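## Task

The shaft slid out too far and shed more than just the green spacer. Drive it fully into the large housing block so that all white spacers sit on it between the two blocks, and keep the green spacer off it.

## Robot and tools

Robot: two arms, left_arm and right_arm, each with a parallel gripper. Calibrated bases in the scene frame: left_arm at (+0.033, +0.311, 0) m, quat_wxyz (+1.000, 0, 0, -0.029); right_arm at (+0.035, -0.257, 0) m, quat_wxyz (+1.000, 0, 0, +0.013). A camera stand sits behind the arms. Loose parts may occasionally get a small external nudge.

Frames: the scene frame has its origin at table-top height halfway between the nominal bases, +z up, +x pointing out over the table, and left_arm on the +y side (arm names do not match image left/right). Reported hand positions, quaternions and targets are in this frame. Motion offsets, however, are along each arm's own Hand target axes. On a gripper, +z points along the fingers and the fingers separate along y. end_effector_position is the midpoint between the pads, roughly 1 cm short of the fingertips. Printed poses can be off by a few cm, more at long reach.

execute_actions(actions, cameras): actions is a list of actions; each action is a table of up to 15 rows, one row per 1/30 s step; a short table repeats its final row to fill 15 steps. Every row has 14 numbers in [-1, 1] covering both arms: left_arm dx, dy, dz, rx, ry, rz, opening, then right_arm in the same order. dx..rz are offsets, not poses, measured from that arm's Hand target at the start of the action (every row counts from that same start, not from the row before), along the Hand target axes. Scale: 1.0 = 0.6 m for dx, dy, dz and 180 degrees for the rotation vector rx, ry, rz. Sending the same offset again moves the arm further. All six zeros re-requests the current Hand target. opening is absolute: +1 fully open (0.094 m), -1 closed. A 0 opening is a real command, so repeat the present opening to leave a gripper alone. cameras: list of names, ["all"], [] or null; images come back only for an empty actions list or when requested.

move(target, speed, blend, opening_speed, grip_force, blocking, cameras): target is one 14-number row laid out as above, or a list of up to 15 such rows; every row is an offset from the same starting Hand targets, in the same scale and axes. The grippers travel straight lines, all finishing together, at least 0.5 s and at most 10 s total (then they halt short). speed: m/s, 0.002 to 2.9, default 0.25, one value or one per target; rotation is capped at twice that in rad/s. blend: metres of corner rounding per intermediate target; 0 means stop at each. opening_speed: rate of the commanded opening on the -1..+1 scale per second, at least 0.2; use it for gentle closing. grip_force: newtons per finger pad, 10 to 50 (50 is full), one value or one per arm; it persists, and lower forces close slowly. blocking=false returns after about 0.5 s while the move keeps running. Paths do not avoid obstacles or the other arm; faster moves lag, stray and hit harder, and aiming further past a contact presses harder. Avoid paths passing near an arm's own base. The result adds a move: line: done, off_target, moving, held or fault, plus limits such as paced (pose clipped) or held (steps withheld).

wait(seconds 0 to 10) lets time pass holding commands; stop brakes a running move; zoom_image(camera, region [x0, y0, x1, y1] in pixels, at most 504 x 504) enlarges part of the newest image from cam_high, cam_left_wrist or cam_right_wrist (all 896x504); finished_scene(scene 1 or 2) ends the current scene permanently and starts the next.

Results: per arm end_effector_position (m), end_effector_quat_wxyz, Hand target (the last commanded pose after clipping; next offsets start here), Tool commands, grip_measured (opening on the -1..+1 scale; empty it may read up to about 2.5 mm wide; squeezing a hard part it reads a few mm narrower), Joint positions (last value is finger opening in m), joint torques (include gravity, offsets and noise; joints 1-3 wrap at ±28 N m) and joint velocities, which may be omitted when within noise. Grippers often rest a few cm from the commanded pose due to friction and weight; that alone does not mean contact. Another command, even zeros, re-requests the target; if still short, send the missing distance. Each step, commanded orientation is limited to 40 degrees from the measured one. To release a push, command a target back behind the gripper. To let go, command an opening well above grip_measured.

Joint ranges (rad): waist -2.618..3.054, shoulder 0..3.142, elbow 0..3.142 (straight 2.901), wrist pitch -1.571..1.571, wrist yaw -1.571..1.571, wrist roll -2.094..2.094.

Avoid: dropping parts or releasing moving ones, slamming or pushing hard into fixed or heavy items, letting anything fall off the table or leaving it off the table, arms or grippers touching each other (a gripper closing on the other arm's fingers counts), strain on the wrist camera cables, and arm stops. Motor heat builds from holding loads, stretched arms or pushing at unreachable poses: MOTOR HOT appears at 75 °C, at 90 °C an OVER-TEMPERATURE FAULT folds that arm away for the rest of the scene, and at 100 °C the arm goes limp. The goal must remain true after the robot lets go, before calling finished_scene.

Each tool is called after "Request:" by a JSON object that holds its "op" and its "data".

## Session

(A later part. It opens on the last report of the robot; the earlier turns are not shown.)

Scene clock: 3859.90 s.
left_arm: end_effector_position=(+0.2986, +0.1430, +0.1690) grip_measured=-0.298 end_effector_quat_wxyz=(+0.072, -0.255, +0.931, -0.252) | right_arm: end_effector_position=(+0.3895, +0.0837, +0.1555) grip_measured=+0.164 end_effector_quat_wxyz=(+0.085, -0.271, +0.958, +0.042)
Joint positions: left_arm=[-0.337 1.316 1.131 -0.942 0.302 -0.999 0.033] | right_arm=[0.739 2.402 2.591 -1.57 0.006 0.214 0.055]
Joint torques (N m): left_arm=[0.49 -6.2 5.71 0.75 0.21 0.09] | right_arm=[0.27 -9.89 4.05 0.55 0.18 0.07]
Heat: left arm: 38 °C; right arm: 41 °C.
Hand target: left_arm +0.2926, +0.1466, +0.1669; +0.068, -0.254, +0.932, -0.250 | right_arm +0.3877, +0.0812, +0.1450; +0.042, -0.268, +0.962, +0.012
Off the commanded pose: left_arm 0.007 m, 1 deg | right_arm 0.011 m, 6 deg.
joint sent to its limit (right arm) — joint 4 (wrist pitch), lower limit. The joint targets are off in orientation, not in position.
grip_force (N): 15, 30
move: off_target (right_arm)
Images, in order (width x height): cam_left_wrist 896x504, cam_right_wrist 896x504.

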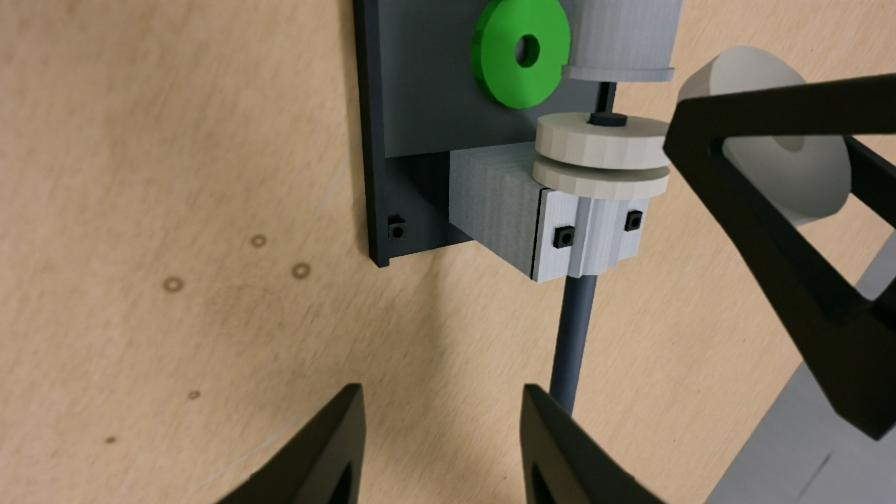

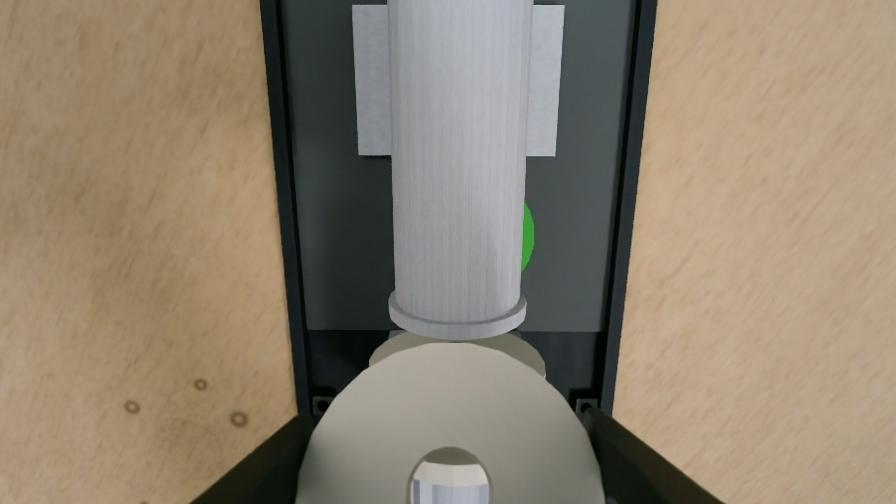

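Request:
{"op": "move", "data": {"target": [0,0,0,0,0,0,-0.3, 0.0048,-0.0033,0.0363,0,0,0,0.0], "speed": 0.05, "cameras": ["cam_left_wrist", "cam_right_wrist"]}}

Scene clock: 3868.97 s.
left_arm: end_effector_position=(+0.2986, +0.1430, +0.1690) grip_measured=-0.298 end_effector_quat_wxyz=(+0.072, -0.255, +0.931, -0.252) | right_arm: end_effector_position=(+0.3888, +0.0828, +0.1379) grip_measured=+0.164 end_effector_quat_wxyz=(+0.066, -0.271, +0.960, +0.031)
Joint positions: left_arm=[-0.337 1.316 1.131 -0.942 0.302 -0.999 0.033] | right_arm=[0.739 2.431 2.577 -1.57 0.007 0.214 0.055]
Joint torques (N m): left_arm=[0.5 -6.2 5.71 0.75 0.21 0.09] | right_arm=[-0.01 -9.36 4.12 0.51 0.15 0.04]
Heat: left arm: 38 °C; right arm: 42 °C.
Hand target: left_arm +0.2926, +0.1466, +0.1669; +0.068, -0.254, +0.932, -0.250 | right_arm +0.3879, +0.0790, +0.1230; +0.042, -0.268, +0.962, +0.012
Off the commanded pose: left_arm 0.007 m, 1 deg | right_arm 0.015 m, 4 deg.
joint sent to its limit (right arm) — joint 4 (wrist pitch), lower limit. The joint targets still meet the commanded pose.
grip_force (N): 15, 30
move: off_target (right_arm)
Images, in order (width x height): cam_left_wrist 896x504, cam_right_wrist 896x504.

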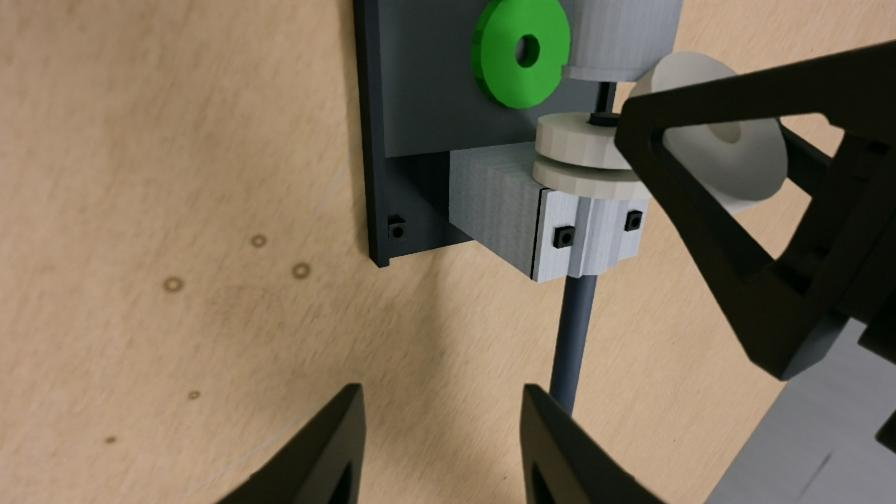

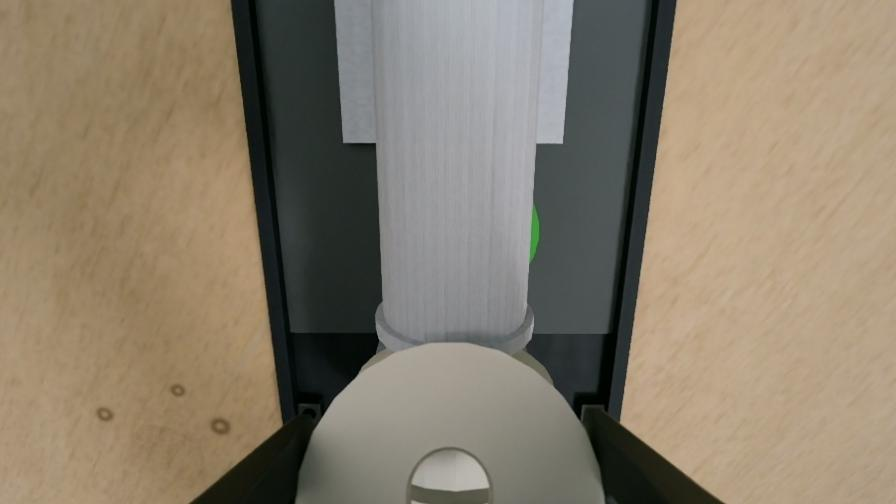

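Request:
{"op": "move", "data": {"target": [0,0,0,0,0,0,-0.3, 0.0142,0,0.0088,0,0,0,0.0], "speed": 0.05, "cameras": ["cam_left_wrist", "cam_right_wrist"]}}

Request:
{"op": "zoom_image", "data": {"camera": "cam_left_wrist", "region": [500, 30, 800, 280]}}

Scene clock: 3880.43 s.
left_arm: end_effector_position=(+0.2986, +0.1430, +0.1690) grip_measured=-0.298 end_effector_quat_wxyz=(+0.072, -0.255, +0.931, -0.252) | right_arm: end_effector_position=(+0.3818, +0.0772, +0.1236) grip_measured=+0.164 end_effector_quat_wxyz=(+0.046, -0.272, +0.961, +0.019)
Joint positions: left_arm=[-0.337 1.316 1.131 -0.942 0.302 -0.999 0.033] | right_arm=[0.742 2.413 2.49 -1.549 0.01 0.215 0.055]
Joint torques (N m): left_arm=[0.5 -6.2 5.71 0.75 0.21 0.09] | right_arm=[0.1 -11.14 2.97 0.57 0.12 0.08]
Heat: left arm: 37 °C; right arm: 42 °C.
Hand target: left_arm +0.2926, +0.1466, +0.1669; +0.068, -0.254, +0.932, -0.250 | right_arm +0.3809, +0.0748, +0.1169; +0.042, -0.268, +0.962, +0.012
Off the commanded pose: left_arm 0.007 m, 1 deg | right_arm 0.007 m, 1 deg.
grip_force (N): 15, 30
move: done
Images, in order (width x height): cam_left_wrist 896x504, cam_right_wrist 896x504.

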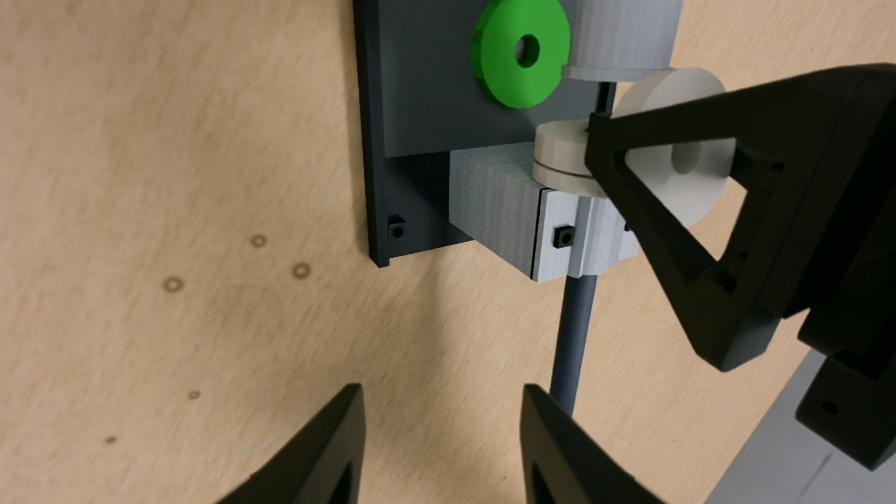

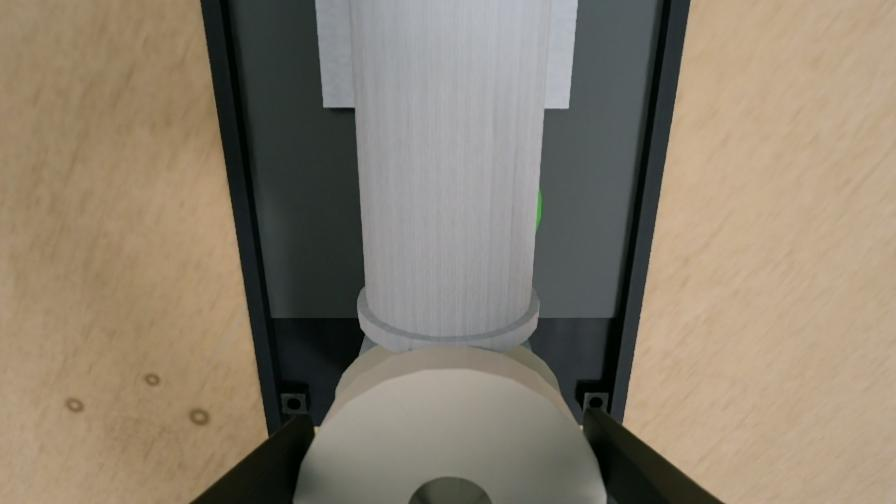

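Scaled by 1.680 from the camera's 896x504 image, which has a finer 1280x720 frame.

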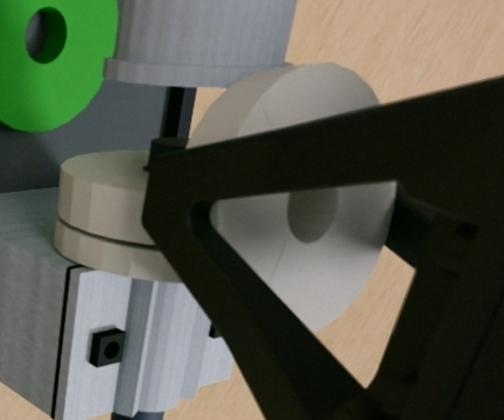

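Request:
{"op": "zoom_image", "data": {"camera": "cam_right_wrist", "region": [280, 280, 620, 504]}}

Scaled by 1.482 from the camera's 896x504 image, which has a finer 1280x720 frame.

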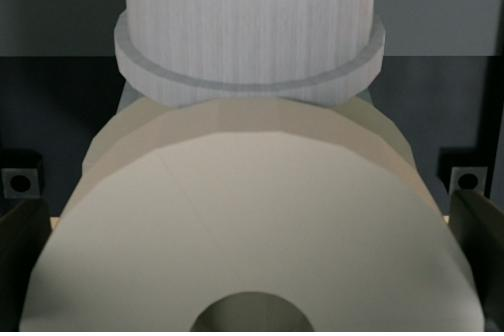

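Request:
{"op": "move", "data": {"target": [[0,0,0,0,0,0,-0.3, -0.0058,0,-0.0664,0,0.01,0,0.0],[0,0,0,0,0,0,-0.3, 0.2975,0,-0.0728,0,0.028,0,0.0]], "speed": 0.12, "blend": 0.01, "cameras": ["cam_left_wrist", "cam_right_wrist"]}}

Scene clock: 3989.53 s.
left_arm: end_effector_position=(+0.2986, +0.1430, +0.1690) grip_measured=-0.298 end_effector_quat_wxyz=(+0.072, -0.255, +0.931, -0.252) | right_arm: end_effector_position=(+0.2275, -0.0207, +0.1434) grip_measured=+0.164 end_effector_quat_wxyz=(-0.009, -0.271, +0.962, -0.010)
Joint positions: left_arm=[-0.337 1.316 1.131 -0.942 0.302 -0.999 0.033] | right_arm=[0.861 1.72 1.536 -1.412 0.006 0.337 0.055]
Joint torques (N m): left_arm=[0.49 -6.2 5.71 0.75 0.21 0.09] | right_arm=[0.38 -7.73 3.96 0.5 -0.07 0.08]
Heat: left arm: 37 °C; right arm: 47 °C.
Hand target: left_arm +0.2926, +0.1466, +0.1669; +0.068, -0.254, +0.932, -0.250 | right_arm +0.2254, -0.0190, +0.1449; -0.001, -0.268, +0.963, +0.000
Off the commanded pose: left_arm 0.007 m, 1 deg | right_arm 0.003 m, 2 deg.
grip_force (N): 15, 30
move: done
Images, in order (width x height): cam_left_wrist 896x504, cam_right_wrist 896x504.

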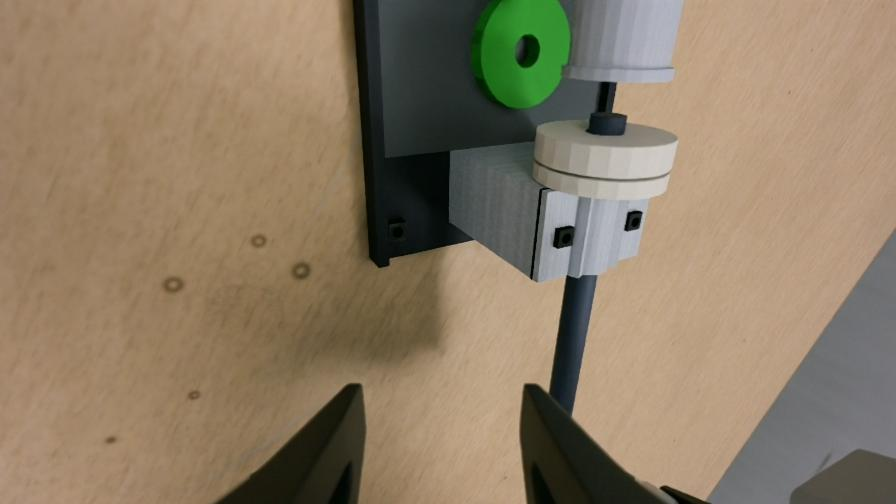

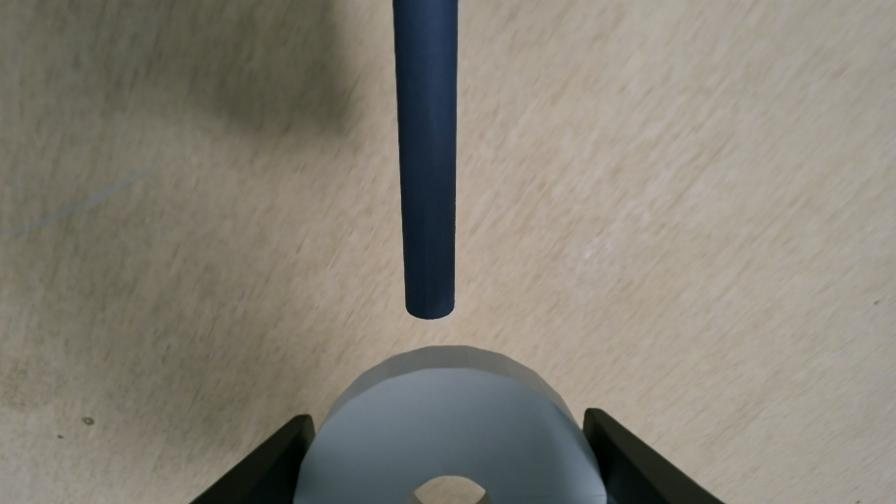

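Request:
{"op": "zoom_image", "data": {"camera": "cam_right_wrist", "region": [280, 280, 620, 504]}}

Request:
{"op": "zoom_image", "data": {"camera": "cam_left_wrist", "region": [500, 50, 700, 250]}}

Scaled by 1.482 from the camera's 896x504 image, which has a finer 1280x720 frame.

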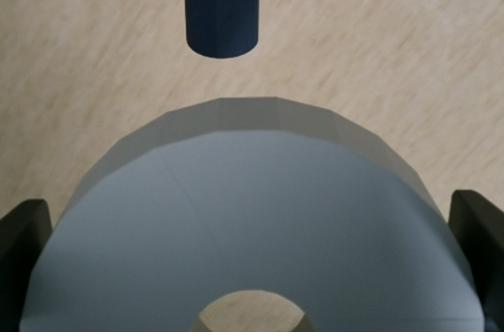

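Scaled by 2.520 from the camera's 896x504 image, which has a finer 1280x720 frame.

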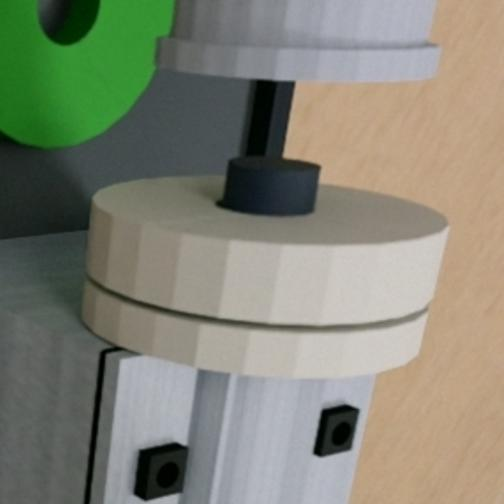

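Request:
{"op": "move", "data": {"target": [0,0,0,0,0,0,-0.3, 0.004,0.0067,0.065,0,0,0,0.0], "speed": 0.06, "grip_force": [15,15], "cameras": ["cam_right_wrist"]}}

Scene clock: 4046.73 s.
left_arm: end_effector_position=(+0.2986, +0.1430, +0.1690) grip_measured=-0.298 end_effector_quat_wxyz=(+0.072, -0.255, +0.931, -0.252) | right_arm: end_effector_position=(+0.2234, -0.0196, +0.1059) grip_measured=+0.164 end_effector_quat_wxyz=(-0.009, -0.270, +0.963, -0.010)
Joint positions: left_arm=[-0.337 1.316 1.131 -0.942 0.302 -0.999 0.033] | right_arm=[0.874 1.716 1.383 -1.264 0.006 0.353 0.055]
Joint torques (N m): left_arm=[0.5 -6.2 5.71 0.75 0.2 0.09] | right_arm=[0.55 -7.46 3.77 0.5 -0.07 0.07]
Heat: left arm: 36 °C; right arm: 39 °C.
Hand target: left_arm +0.2926, +0.1466, +0.1669; +0.068, -0.254, +0.932, -0.250 | right_arm +0.2213, -0.0168, +0.1060; +0.000, -0.268, +0.963, +0.000
Off the commanded pose: left_arm 0.007 m, 1 deg | right_arm 0.004 m, 1 deg.
grip_force (N): 15, 15
move: done
Images, in order (width x height): cam_right_wrist 896x504.

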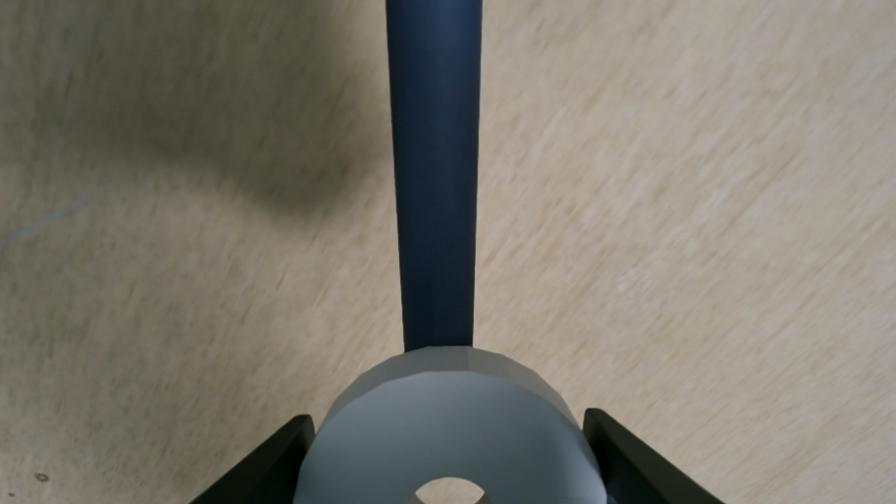

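Request:
{"op": "move", "data": {"target": [[0,0,0,0,0,0,-0.3, -0.0005,0.0033,0.0133,0,0,0,0.0],[0,0,0,0,0,0,-0.3, -0.0075,0.0033,0.0262,0,0,0,0.0]], "speed": 0.03, "blend": 0.003, "cameras": ["cam_right_wrist", "cam_left_wrist"]}}

Scene clock: 4058.00 s.
left_arm: end_effector_position=(+0.2986, +0.1430, +0.1690) grip_measured=-0.298 end_effector_quat_wxyz=(+0.072, -0.255, +0.931, -0.252) | right_arm: end_effector_position=(+0.2258, -0.0144, +0.1002) grip_measured=+0.164 end_effector_quat_wxyz=(+0.004, -0.270, +0.963, -0.001)
Joint positions: left_arm=[-0.337 1.316 1.131 -0.942 0.302 -0.999 0.033] | right_arm=[0.878 1.71 1.353 -1.208 0.006 0.357 0.055]
Joint torques (N m): left_arm=[0.5 -6.19 5.72 0.75 0.21 0.09] | right_arm=[0.28 -5.2 3.48 0.62 -0.07 0.04]
Heat: left arm: 36 °C; right arm: 39 °C.
Hand target: left_arm +0.2926, +0.1466, +0.1669; +0.068, -0.254, +0.932, -0.250 | right_arm +0.2241, -0.0128, +0.0903; +0.000, -0.268, +0.963, +0.000
Off the commanded pose: left_arm 0.007 m, 1 deg | right_arm 0.010 m, 1 deg.
grip_force (N): 15, 15
move: done
Images, in order (width x height): cam_left_wrist 896x504, cam_right_wrist 896x504.

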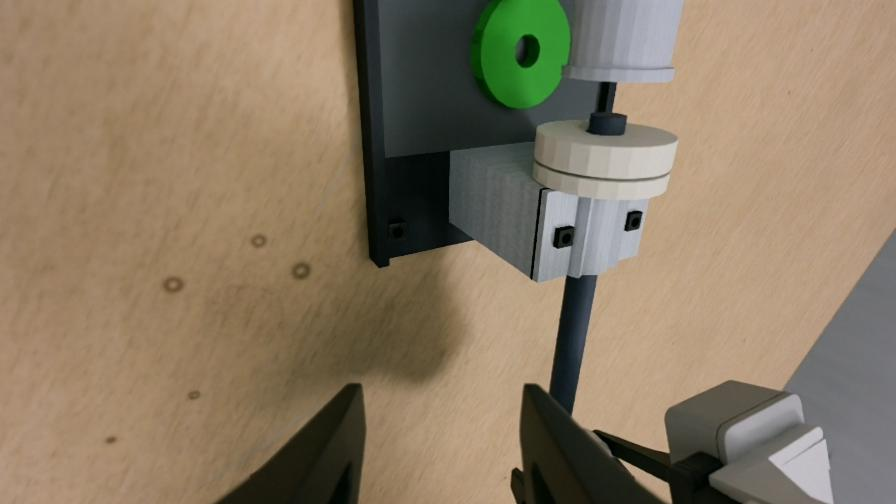

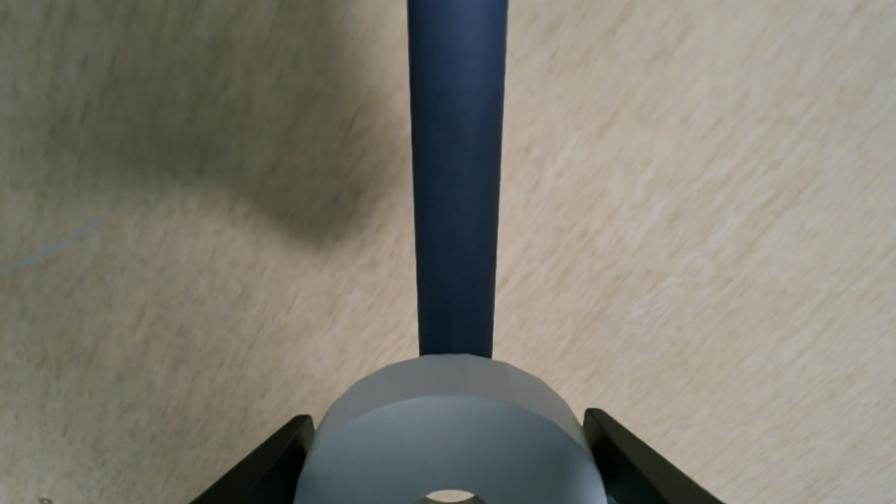

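Request:
{"op": "move", "data": {"target": [[0,0,0,0,0,0,-0.3, 0.003,0,-0.005,0,0,0,0.0],[0,0,0,0,0,0,-0.3, -0.004,0,0.003,0,0,0,0.0],[0,0,0,0,0,0,-0.3, -0.009,0,0.008,0,0,0,0.0]], "speed": 0.03, "blend": 0.001, "grip_force": [15,10], "cameras": ["cam_right_wrist"]}}

Scene clock: 4065.13 s.
left_arm: end_effector_position=(+0.2986, +0.1430, +0.1690) grip_measured=-0.298 end_effector_quat_wxyz=(+0.072, -0.255, +0.931, -0.252) | right_arm: end_effector_position=(+0.2284, -0.0112, +0.0982) grip_measured=+0.166 end_effector_quat_wxyz=(+0.008, -0.270, +0.963, +0.002)
Joint positions: left_arm=[-0.337 1.316 1.131 -0.942 0.302 -0.999 0.033] | right_arm=[0.878 1.717 1.353 -1.192 0.006 0.357 0.055]
Joint torques (N m): left_arm=[0.5 -6.2 5.71 0.75 0.2 0.09] | right_arm=[-0.2 -4.27 3.92 0.59 -0.07 -0.02]
Heat: left arm: 36 °C; right arm: 39 °C.
Hand target: left_arm +0.2926, +0.1466, +0.1669; +0.068, -0.254, +0.932, -0.250 | right_arm +0.2287, -0.0100, +0.0854; +0.000, -0.268, +0.963, +0.000
Off the commanded pose: left_arm 0.007 m, 1 deg | right_arm 0.013 m, 1 deg.
grip_force (N): 15, 10
move: off_target (right_arm)
Images, in order (width x height): cam_right_wrist 896x504.

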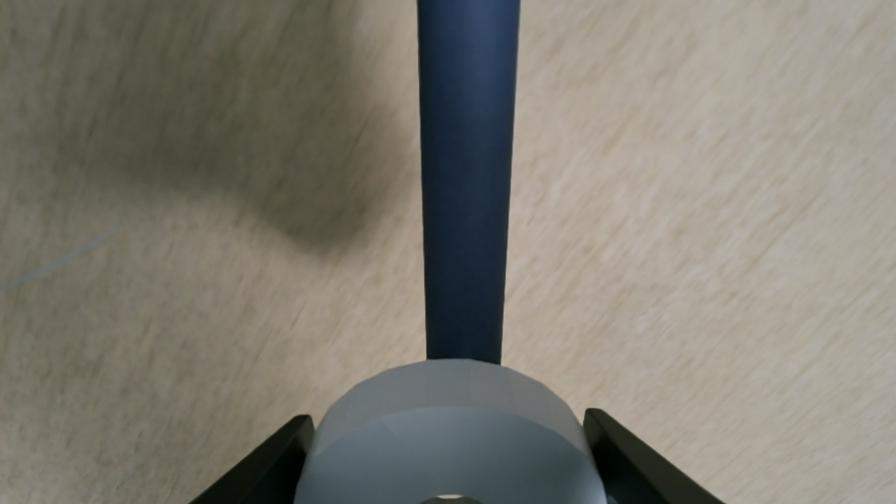

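Request:
{"op": "move", "data": {"target": [[0,0,0,0,0,0,-0.3, 0.0223,0,-0.0443,0,0,0,0.0],[0,0,0,0,0,0,-0.3, 0.0223,0,-0.0303,0,0,0,0.0],[0,0,0,0,0,0,-0.3, 0.0173,0,-0.0027,0,0,0,0.0],[0,0,0,0,0,0,-0.3, 0.0072,0,0.009,0,0,0,0.0]], "speed": 0.04, "blend": [0.001,0.001,0.001,0.001], "cameras": ["cam_right_wrist"]}}

Scene clock: 4086.63 s.
left_arm: end_effector_position=(+0.2986, +0.1430, +0.1690) grip_measured=-0.298 end_effector_quat_wxyz=(+0.072, -0.255, +0.931, -0.252) | right_arm: end_effector_position=(+0.2215, -0.0167, +0.0969) grip_measured=+0.167 end_effector_quat_wxyz=(+0.000, -0.270, +0.963, -0.004)
Joint positions: left_arm=[-0.337 1.316 1.131 -0.942 0.302 -0.999 0.033] | right_arm=[0.884 1.704 1.333 -1.204 0.006 0.362 0.055]
Joint torques (N m): left_arm=[0.5 -6.2 5.72 0.75 0.2 0.09] | right_arm=[-0.32 -4.14 2.74 0.89 -0.06 -0.04]
Heat: left arm: 36 °C; right arm: 38 °C.
Hand target: left_arm +0.2926, +0.1466, +0.1669; +0.068, -0.254, +0.932, -0.250 | right_arm +0.2250, -0.0123, +0.0800; +0.000, -0.268, +0.963, +0.000
Off the commanded pose: left_arm 0.007 m, 1 deg | right_arm 0.018 m, 0 deg.
grip_force (N): 15, 10
move: off_target (right_arm)
Images, in order (width x height): cam_right_wrist 896x504.

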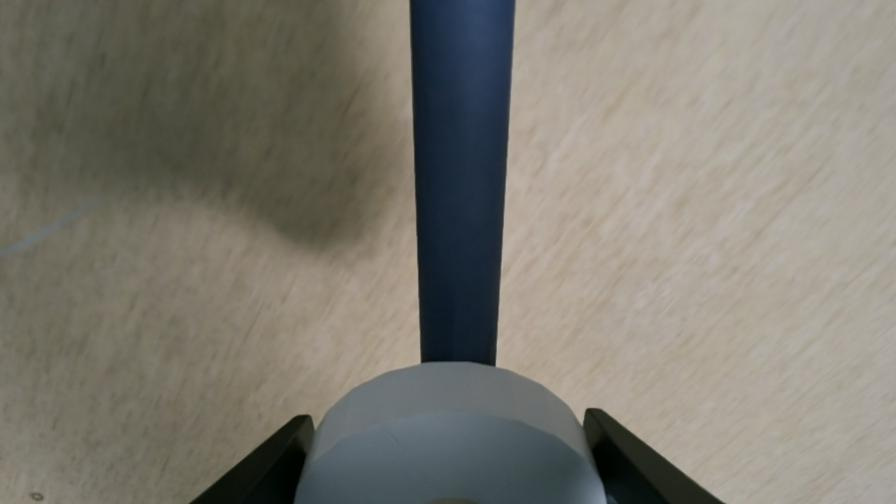

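Request:
{"op": "wait", "data": {"seconds": 0.1, "cameras": ["cam_left_wrist"]}}

Request:
{"op": "zoom_image", "data": {"camera": "cam_left_wrist", "region": [480, 50, 800, 450]}}

Scene clock: 4098.13 s.
left_arm: end_effector_position=(+0.2986, +0.1430, +0.1690) grip_measured=-0.298 end_effector_quat_wxyz=(+0.072, -0.255, +0.931, -0.252) | right_arm: end_effector_position=(+0.2215, -0.0167, +0.0969) grip_measured=+0.167 end_effector_quat_wxyz=(+0.000, -0.270, +0.963, -0.004)
Joint positions: left_arm=[-0.337 1.316 1.131 -0.942 0.302 -0.999 0.033] | right_arm=[0.884 1.704 1.333 -1.204 0.006 0.362 0.055]
Joint torques (N m): left_arm=[0.5 -6.2 5.71 0.75 0.21 0.09] | right_arm=[-0.32 -4.12 2.74 0.89 -0.07 -0.03]
Heat: left arm: 36 °C; right arm: 37 °C.
Hand target: left_arm +0.2926, +0.1466, +0.1669; +0.068, -0.254, +0.932, -0.250 | right_arm +0.2250, -0.0123, +0.0800; +0.000, -0.268, +0.963, +0.000
Tool commands: left_gripper/opening=-0.3 right_gripper/opening=+0.0
Off the commanded pose: left_arm 0.007 m, 1 deg | right_arm 0.018 m, 0 deg.
grip_force (N): 15, 10
wait: 0.10 s; at rest from the start
Images, in order (width x height): cam_left_wrist 896x504.

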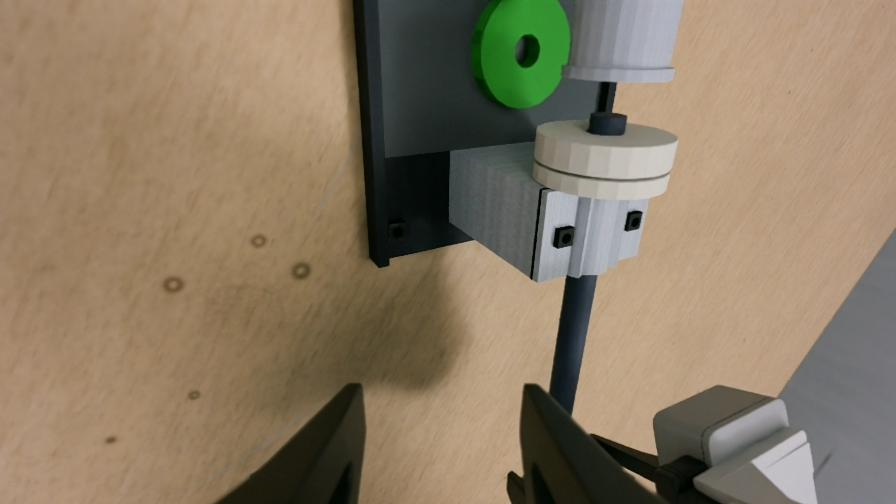

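Scaled by 1.260 from the camera's 896x504 image, which has a finer 1280x720 frame.

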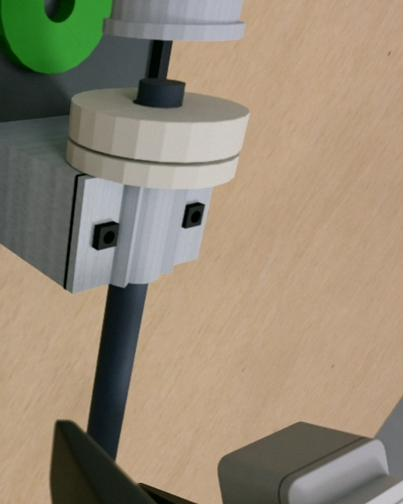

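Request:
{"op": "move", "data": {"target": [[0,0,0,0,0,0,-0.3, 0.008,0,-0.02,0,0,0,0.0],[0,0,0,0,0,0,-0.3, 0.012,0,0.012,0,0,0,0.0],[0,0,0,0,0,0,-0.3, 0.003,0,0.03,0,0,0,0.0]], "speed": 0.05, "blend": 0.001, "cameras": ["cam_right_wrist"]}}

Scene clock: 4129.37 s.
left_arm: end_effector_position=(+0.2986, +0.1430, +0.1690) grip_measured=-0.298 end_effector_quat_wxyz=(+0.072, -0.255, +0.931, -0.252) | right_arm: end_effector_position=(+0.2198, -0.0158, +0.0698) grip_measured=+0.167 end_effector_quat_wxyz=(-0.005, -0.271, +0.963, -0.002)
Joint positions: left_arm=[-0.337 1.316 1.131 -0.942 0.302 -0.999 0.033] | right_arm=[0.885 1.727 1.25 -1.104 -0.003 0.362 0.055]
Joint torques (N m): left_arm=[0.5 -6.2 5.72 0.75 0.21 0.09] | right_arm=[-0.24 -5.03 4.22 0.66 0.03 0]
Heat: left arm: 36 °C; right arm: 36 °C.
Hand target: left_arm +0.2926, +0.1466, +0.1669; +0.068, -0.254, +0.932, -0.250 | right_arm +0.2234, -0.0132, +0.0620; -0.001, -0.268, +0.963, +0.000
Off the commanded pose: left_arm 0.007 m, 1 deg | right_arm 0.009 m, 1 deg.
grip_force (N): 15, 10
move: done
Images, in order (width x height): cam_right_wrist 896x504.

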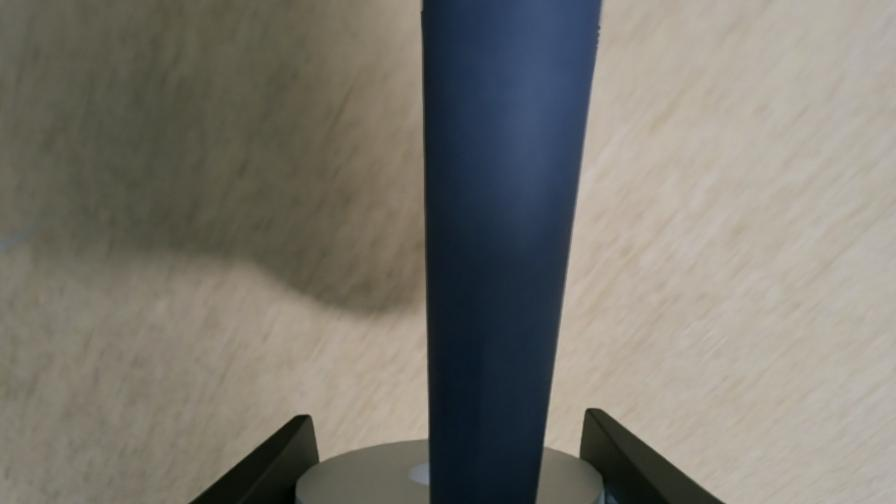

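Request:
{"op": "zoom_image", "data": {"camera": "cam_right_wrist", "region": [280, 400, 620, 504]}}

Scaled by 1.482 from the camera's 896x504 image, which has a finer 1280x720 frame.

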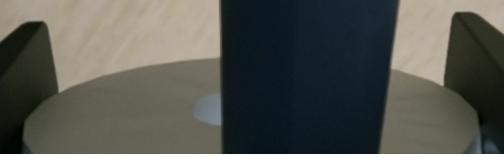

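Request:
{"op": "move", "data": {"target": [[0,0,0,0,0,0,-0.3, 0,-0.0067,0,0,0,0,0.0],[0,0,0,0,0,0,-0.3, -0.0217,-0.0067,0.0,0,0,0,0.0]], "speed": 0.03, "blend": 0.001, "cameras": ["cam_right_wrist", "cam_left_wrist"]}}

Scene clock: 4176.17 s.
left_arm: end_effector_position=(+0.2986, +0.1430, +0.1690) grip_measured=-0.298 end_effector_quat_wxyz=(+0.072, -0.255, +0.931, -0.252) | right_arm: end_effector_position=(+0.2249, -0.0204, +0.0586) grip_measured=+0.167 end_effector_quat_wxyz=(-0.018, -0.266, +0.964, -0.011)
Joint positions: left_arm=[-0.337 1.316 1.131 -0.942 0.302 -0.999 0.033] | right_arm=[0.863 1.766 1.25 -1.097 -0.003 0.349 0.055]
Joint torques (N m): left_arm=[0.49 -6.2 5.72 0.75 0.2 0.09] | right_arm=[-0.51 -5.31 7.91 0.44 0.03 -0.16]
Heat: left arm: 36 °C; right arm: 35 °C.
Hand target: left_arm +0.2926, +0.1466, +0.1669; +0.068, -0.254, +0.932, -0.250 | right_arm +0.2366, -0.0098, +0.0619; +0.000, -0.268, +0.963, +0.000
Off the commanded pose: left_arm 0.007 m, 1 deg | right_arm 0.016 m, 2 deg.
grip_force (N): 15, 10
move: off_target (right_arm)
Images, in order (width x height): cam_left_wrist 896x504, cam_right_wrist 896x504.

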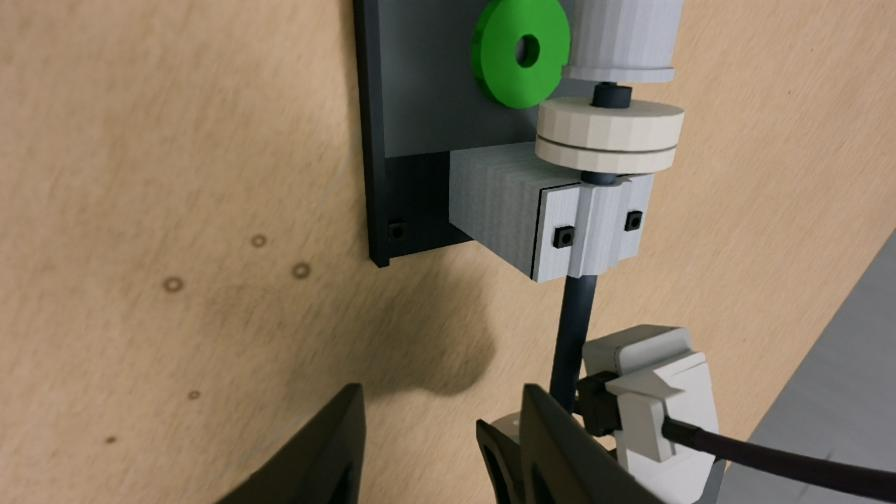

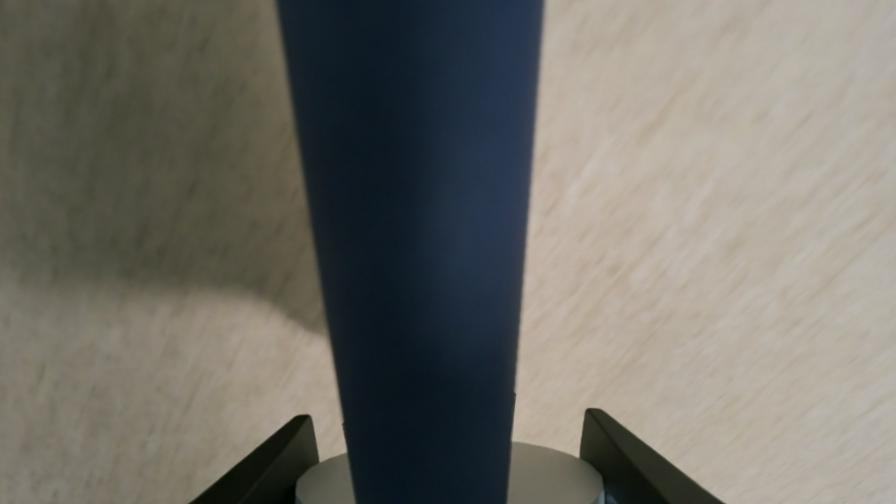

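Request:
{"op": "move", "data": {"target": [[0,0,0,0,0,0,-0.3, 0.0703,0,0,0,0,0,0.0],[0,0,0,0,0,0,-0.3, 0.0703,0,-0.17,0,0,0,0.0],[0,0,0,0,0,0,-0.3, -0.338,0,-0.157,0,0,0,0.0]], "speed": [0.06,0.15,0.18], "blend": [0.003,0.02,0], "grip_force": [15,15], "cameras": ["cam_right_wrist", "cam_left_wrist"]}}

Scene clock: 4244.83 s.
left_arm: end_effector_position=(+0.2986, +0.1430, +0.1690) grip_measured=-0.298 end_effector_quat_wxyz=(+0.072, -0.255, +0.931, -0.252) | right_arm: end_effector_position=(+0.4081, +0.0953, +0.1579) grip_measured=+0.167 end_effector_quat_wxyz=(+0.112, -0.262, +0.957, +0.061)
Joint positions: left_arm=[-0.337 1.316 1.131 -0.942 0.302 -0.999 0.033] | right_arm=[0.728 2.471 2.716 -1.561 -0.003 0.219 0.055]
Joint torques (N m): left_arm=[0.49 -6.2 5.71 0.75 0.21 0.09] | right_arm=[-0.29 -9.77 7.76 0.57 0 -0.13]
Heat: left arm: 36 °C; right arm: 35 °C.
Hand target: left_arm +0.2926, +0.1466, +0.1669; +0.068, -0.254, +0.932, -0.250 | right_arm +0.4103, +0.0950, +0.1561; +0.000, -0.268, +0.963, +0.000
Off the commanded pose: left_arm 0.007 m, 1 deg | right_arm 0.003 m, 15 deg.
joint sent to its limit (right arm) — joint 4 (wrist pitch), lower limit. The joint targets are off in orientation, not in position.
grip_force (N): 15, 15
move: off_target (right_arm)
Images, in order (width x height): cam_left_wrist 896x504, cam_right_wrist 896x504.

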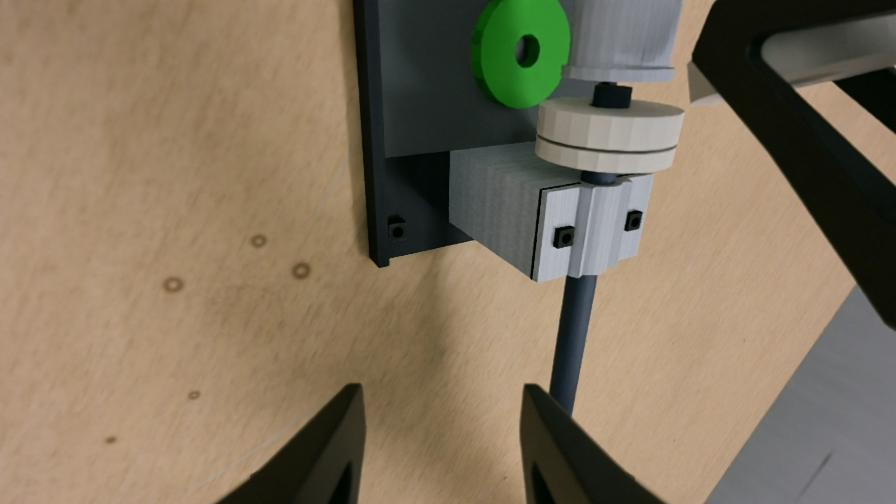

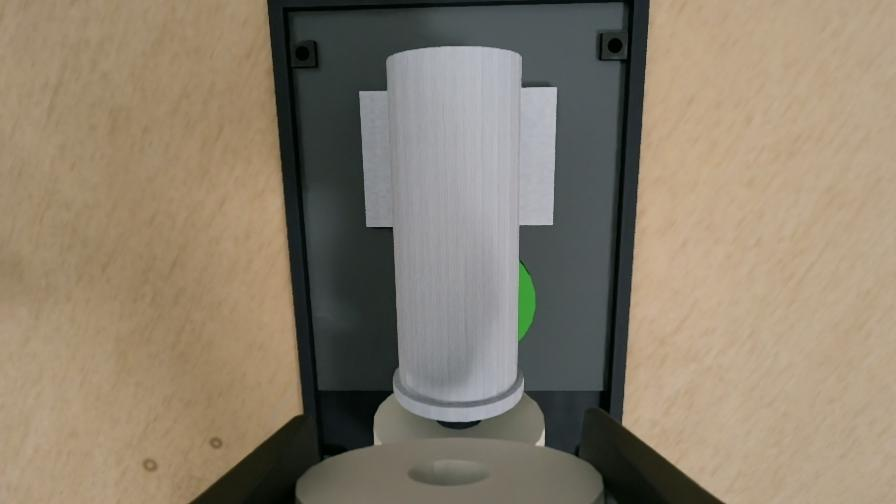

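Request:
{"op": "move", "data": {"target": [0,0,0,0,0,0,-0.3, 0.0033,-0.0033,0.0467,0,0,0,0.0], "speed": 0.06, "cameras": ["cam_right_wrist", "cam_left_wrist"]}}

Request:
{"op": "zoom_image", "data": {"camera": "cam_left_wrist", "region": [500, 30, 800, 280]}}

Scene clock: 4260.60 s.
left_arm: end_effector_position=(+0.2986, +0.1430, +0.1690) grip_measured=-0.298 end_effector_quat_wxyz=(+0.072, -0.255, +0.931, -0.252) | right_arm: end_effector_position=(+0.4088, +0.0960, +0.1410) grip_measured=+0.167 end_effector_quat_wxyz=(+0.097, -0.264, +0.958, +0.052)
Joint positions: left_arm=[-0.337 1.316 1.131 -0.942 0.302 -0.999 0.033] | right_arm=[0.728 2.505 2.716 -1.561 -0.003 0.216 0.055]
Joint torques (N m): left_arm=[0.5 -6.2 5.72 0.75 0.21 0.09] | right_arm=[-0.51 -9.42 5.61 0.52 0 -0.14]
Heat: left arm: 35 °C; right arm: 37 °C.
Hand target: left_arm +0.2926, +0.1466, +0.1669; +0.068, -0.254, +0.932, -0.250 | right_arm +0.4096, +0.0923, +0.1280; +0.000, -0.268, +0.963, +0.000
Off the commanded pose: left_arm 0.007 m, 1 deg | right_arm 0.013 m, 13 deg.
joint sent to its limit (right arm) — joint 4 (wrist pitch), lower limit. The joint targets are off in orientation, not in position.
grip_force (N): 15, 15
move: off_target (right_arm)
Images, in order (width x height): cam_left_wrist 896x504, cam_right_wrist 896x504.

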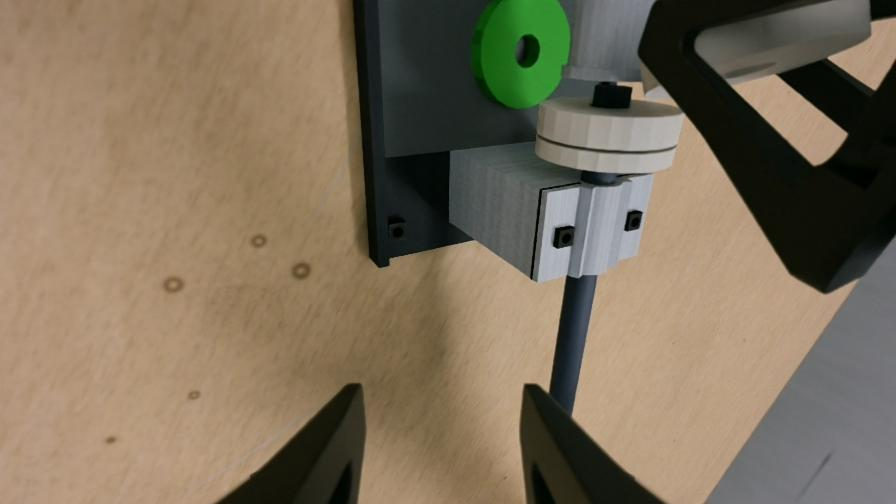

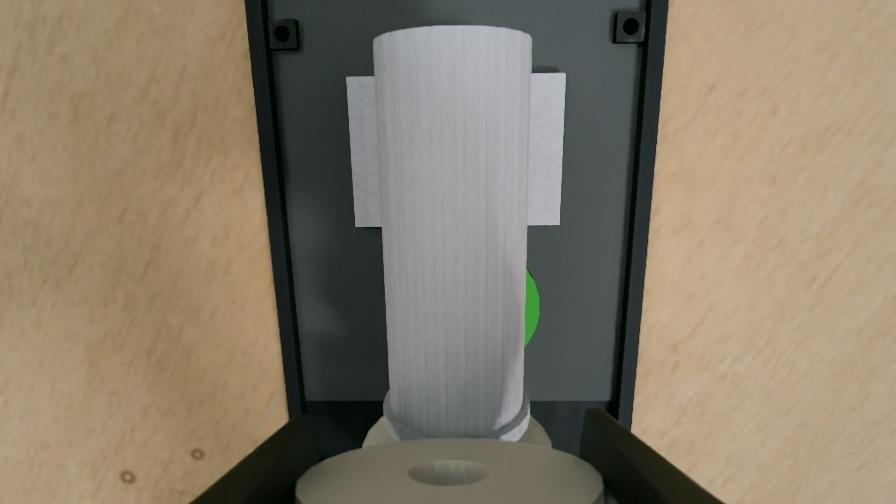

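Scaled by 1.680 from the camera's 896x504 image, which has a finer 1280x720 frame.

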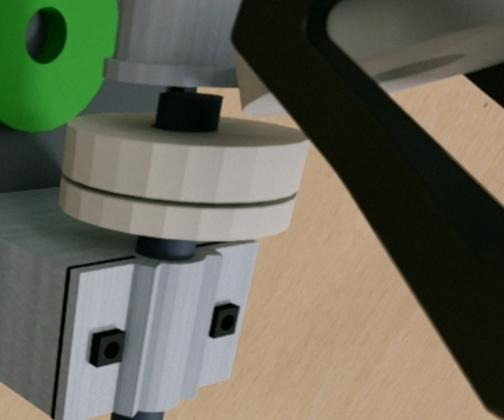

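Request:
{"op": "move", "data": {"target": [0,0,0,0,0,0,-0.3, 0.0033,-0.005,0.018,0,0,0,0.0], "speed": 0.05, "cameras": ["cam_right_wrist", "cam_left_wrist"]}}

Request:
{"op": "zoom_image", "data": {"camera": "cam_left_wrist", "region": [500, 30, 800, 280]}}

Scene clock: 4277.23 s.
left_arm: end_effector_position=(+0.2986, +0.1430, +0.1690) grip_measured=-0.298 end_effector_quat_wxyz=(+0.072, -0.255, +0.931, -0.252) | right_arm: end_effector_position=(+0.4099, +0.0949, +0.1404) grip_measured=+0.167 end_effector_quat_wxyz=(+0.096, -0.265, +0.958, +0.052)
Joint positions: left_arm=[-0.337 1.316 1.131 -0.942 0.302 -0.999 0.033] | right_arm=[0.724 2.506 2.716 -1.561 -0.003 0.211 0.055]
Joint torques (N m): left_arm=[0.5 -6.22 5.71 0.75 0.21 0.09] | right_arm=[-0.65 -8.77 4.14 0.52 0 -0.14]
Heat: left arm: 35 °C; right arm: 37 °C.
Hand target: left_arm +0.2926, +0.1466, +0.1669; +0.068, -0.254, +0.932, -0.250 | right_arm +0.4095, +0.0886, +0.1173; +0.000, -0.268, +0.963, +0.000
Off the commanded pose: left_arm 0.007 m, 1 deg | right_arm 0.024 m, 13 deg.
joint sent to its limit (right arm) — joint 4 (wrist pitch), lower limit. The joint targets are off in orientation, not in position.
grip_force (N): 15, 15
move: off_target (right_arm)
Images, in order (width x height): cam_left_wrist 896x504, cam_right_wrist 896x504.

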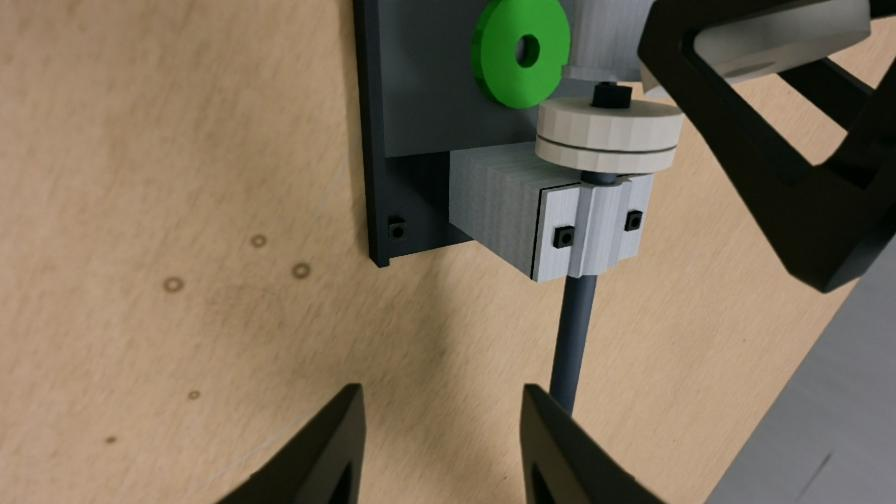

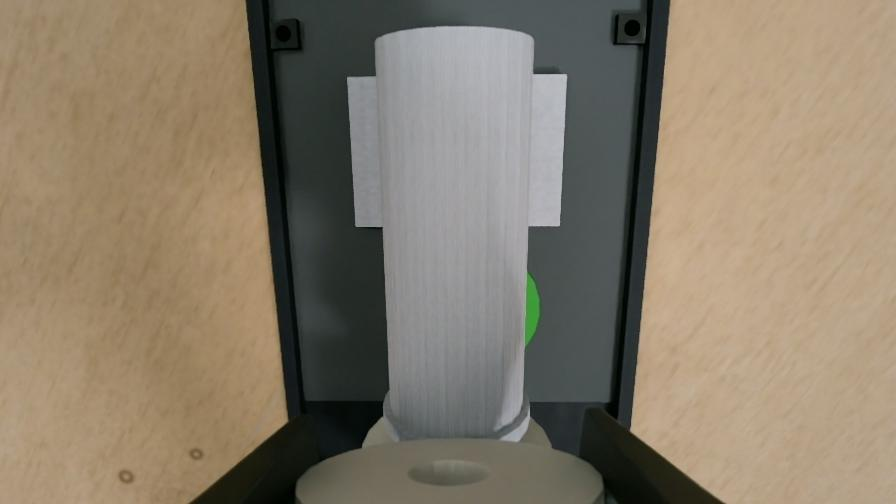

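Scaled by 1.680 from the camera's 896x504 image, which has a finer 1280x720 frame.

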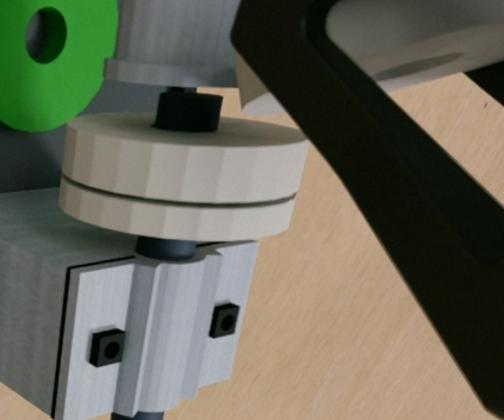

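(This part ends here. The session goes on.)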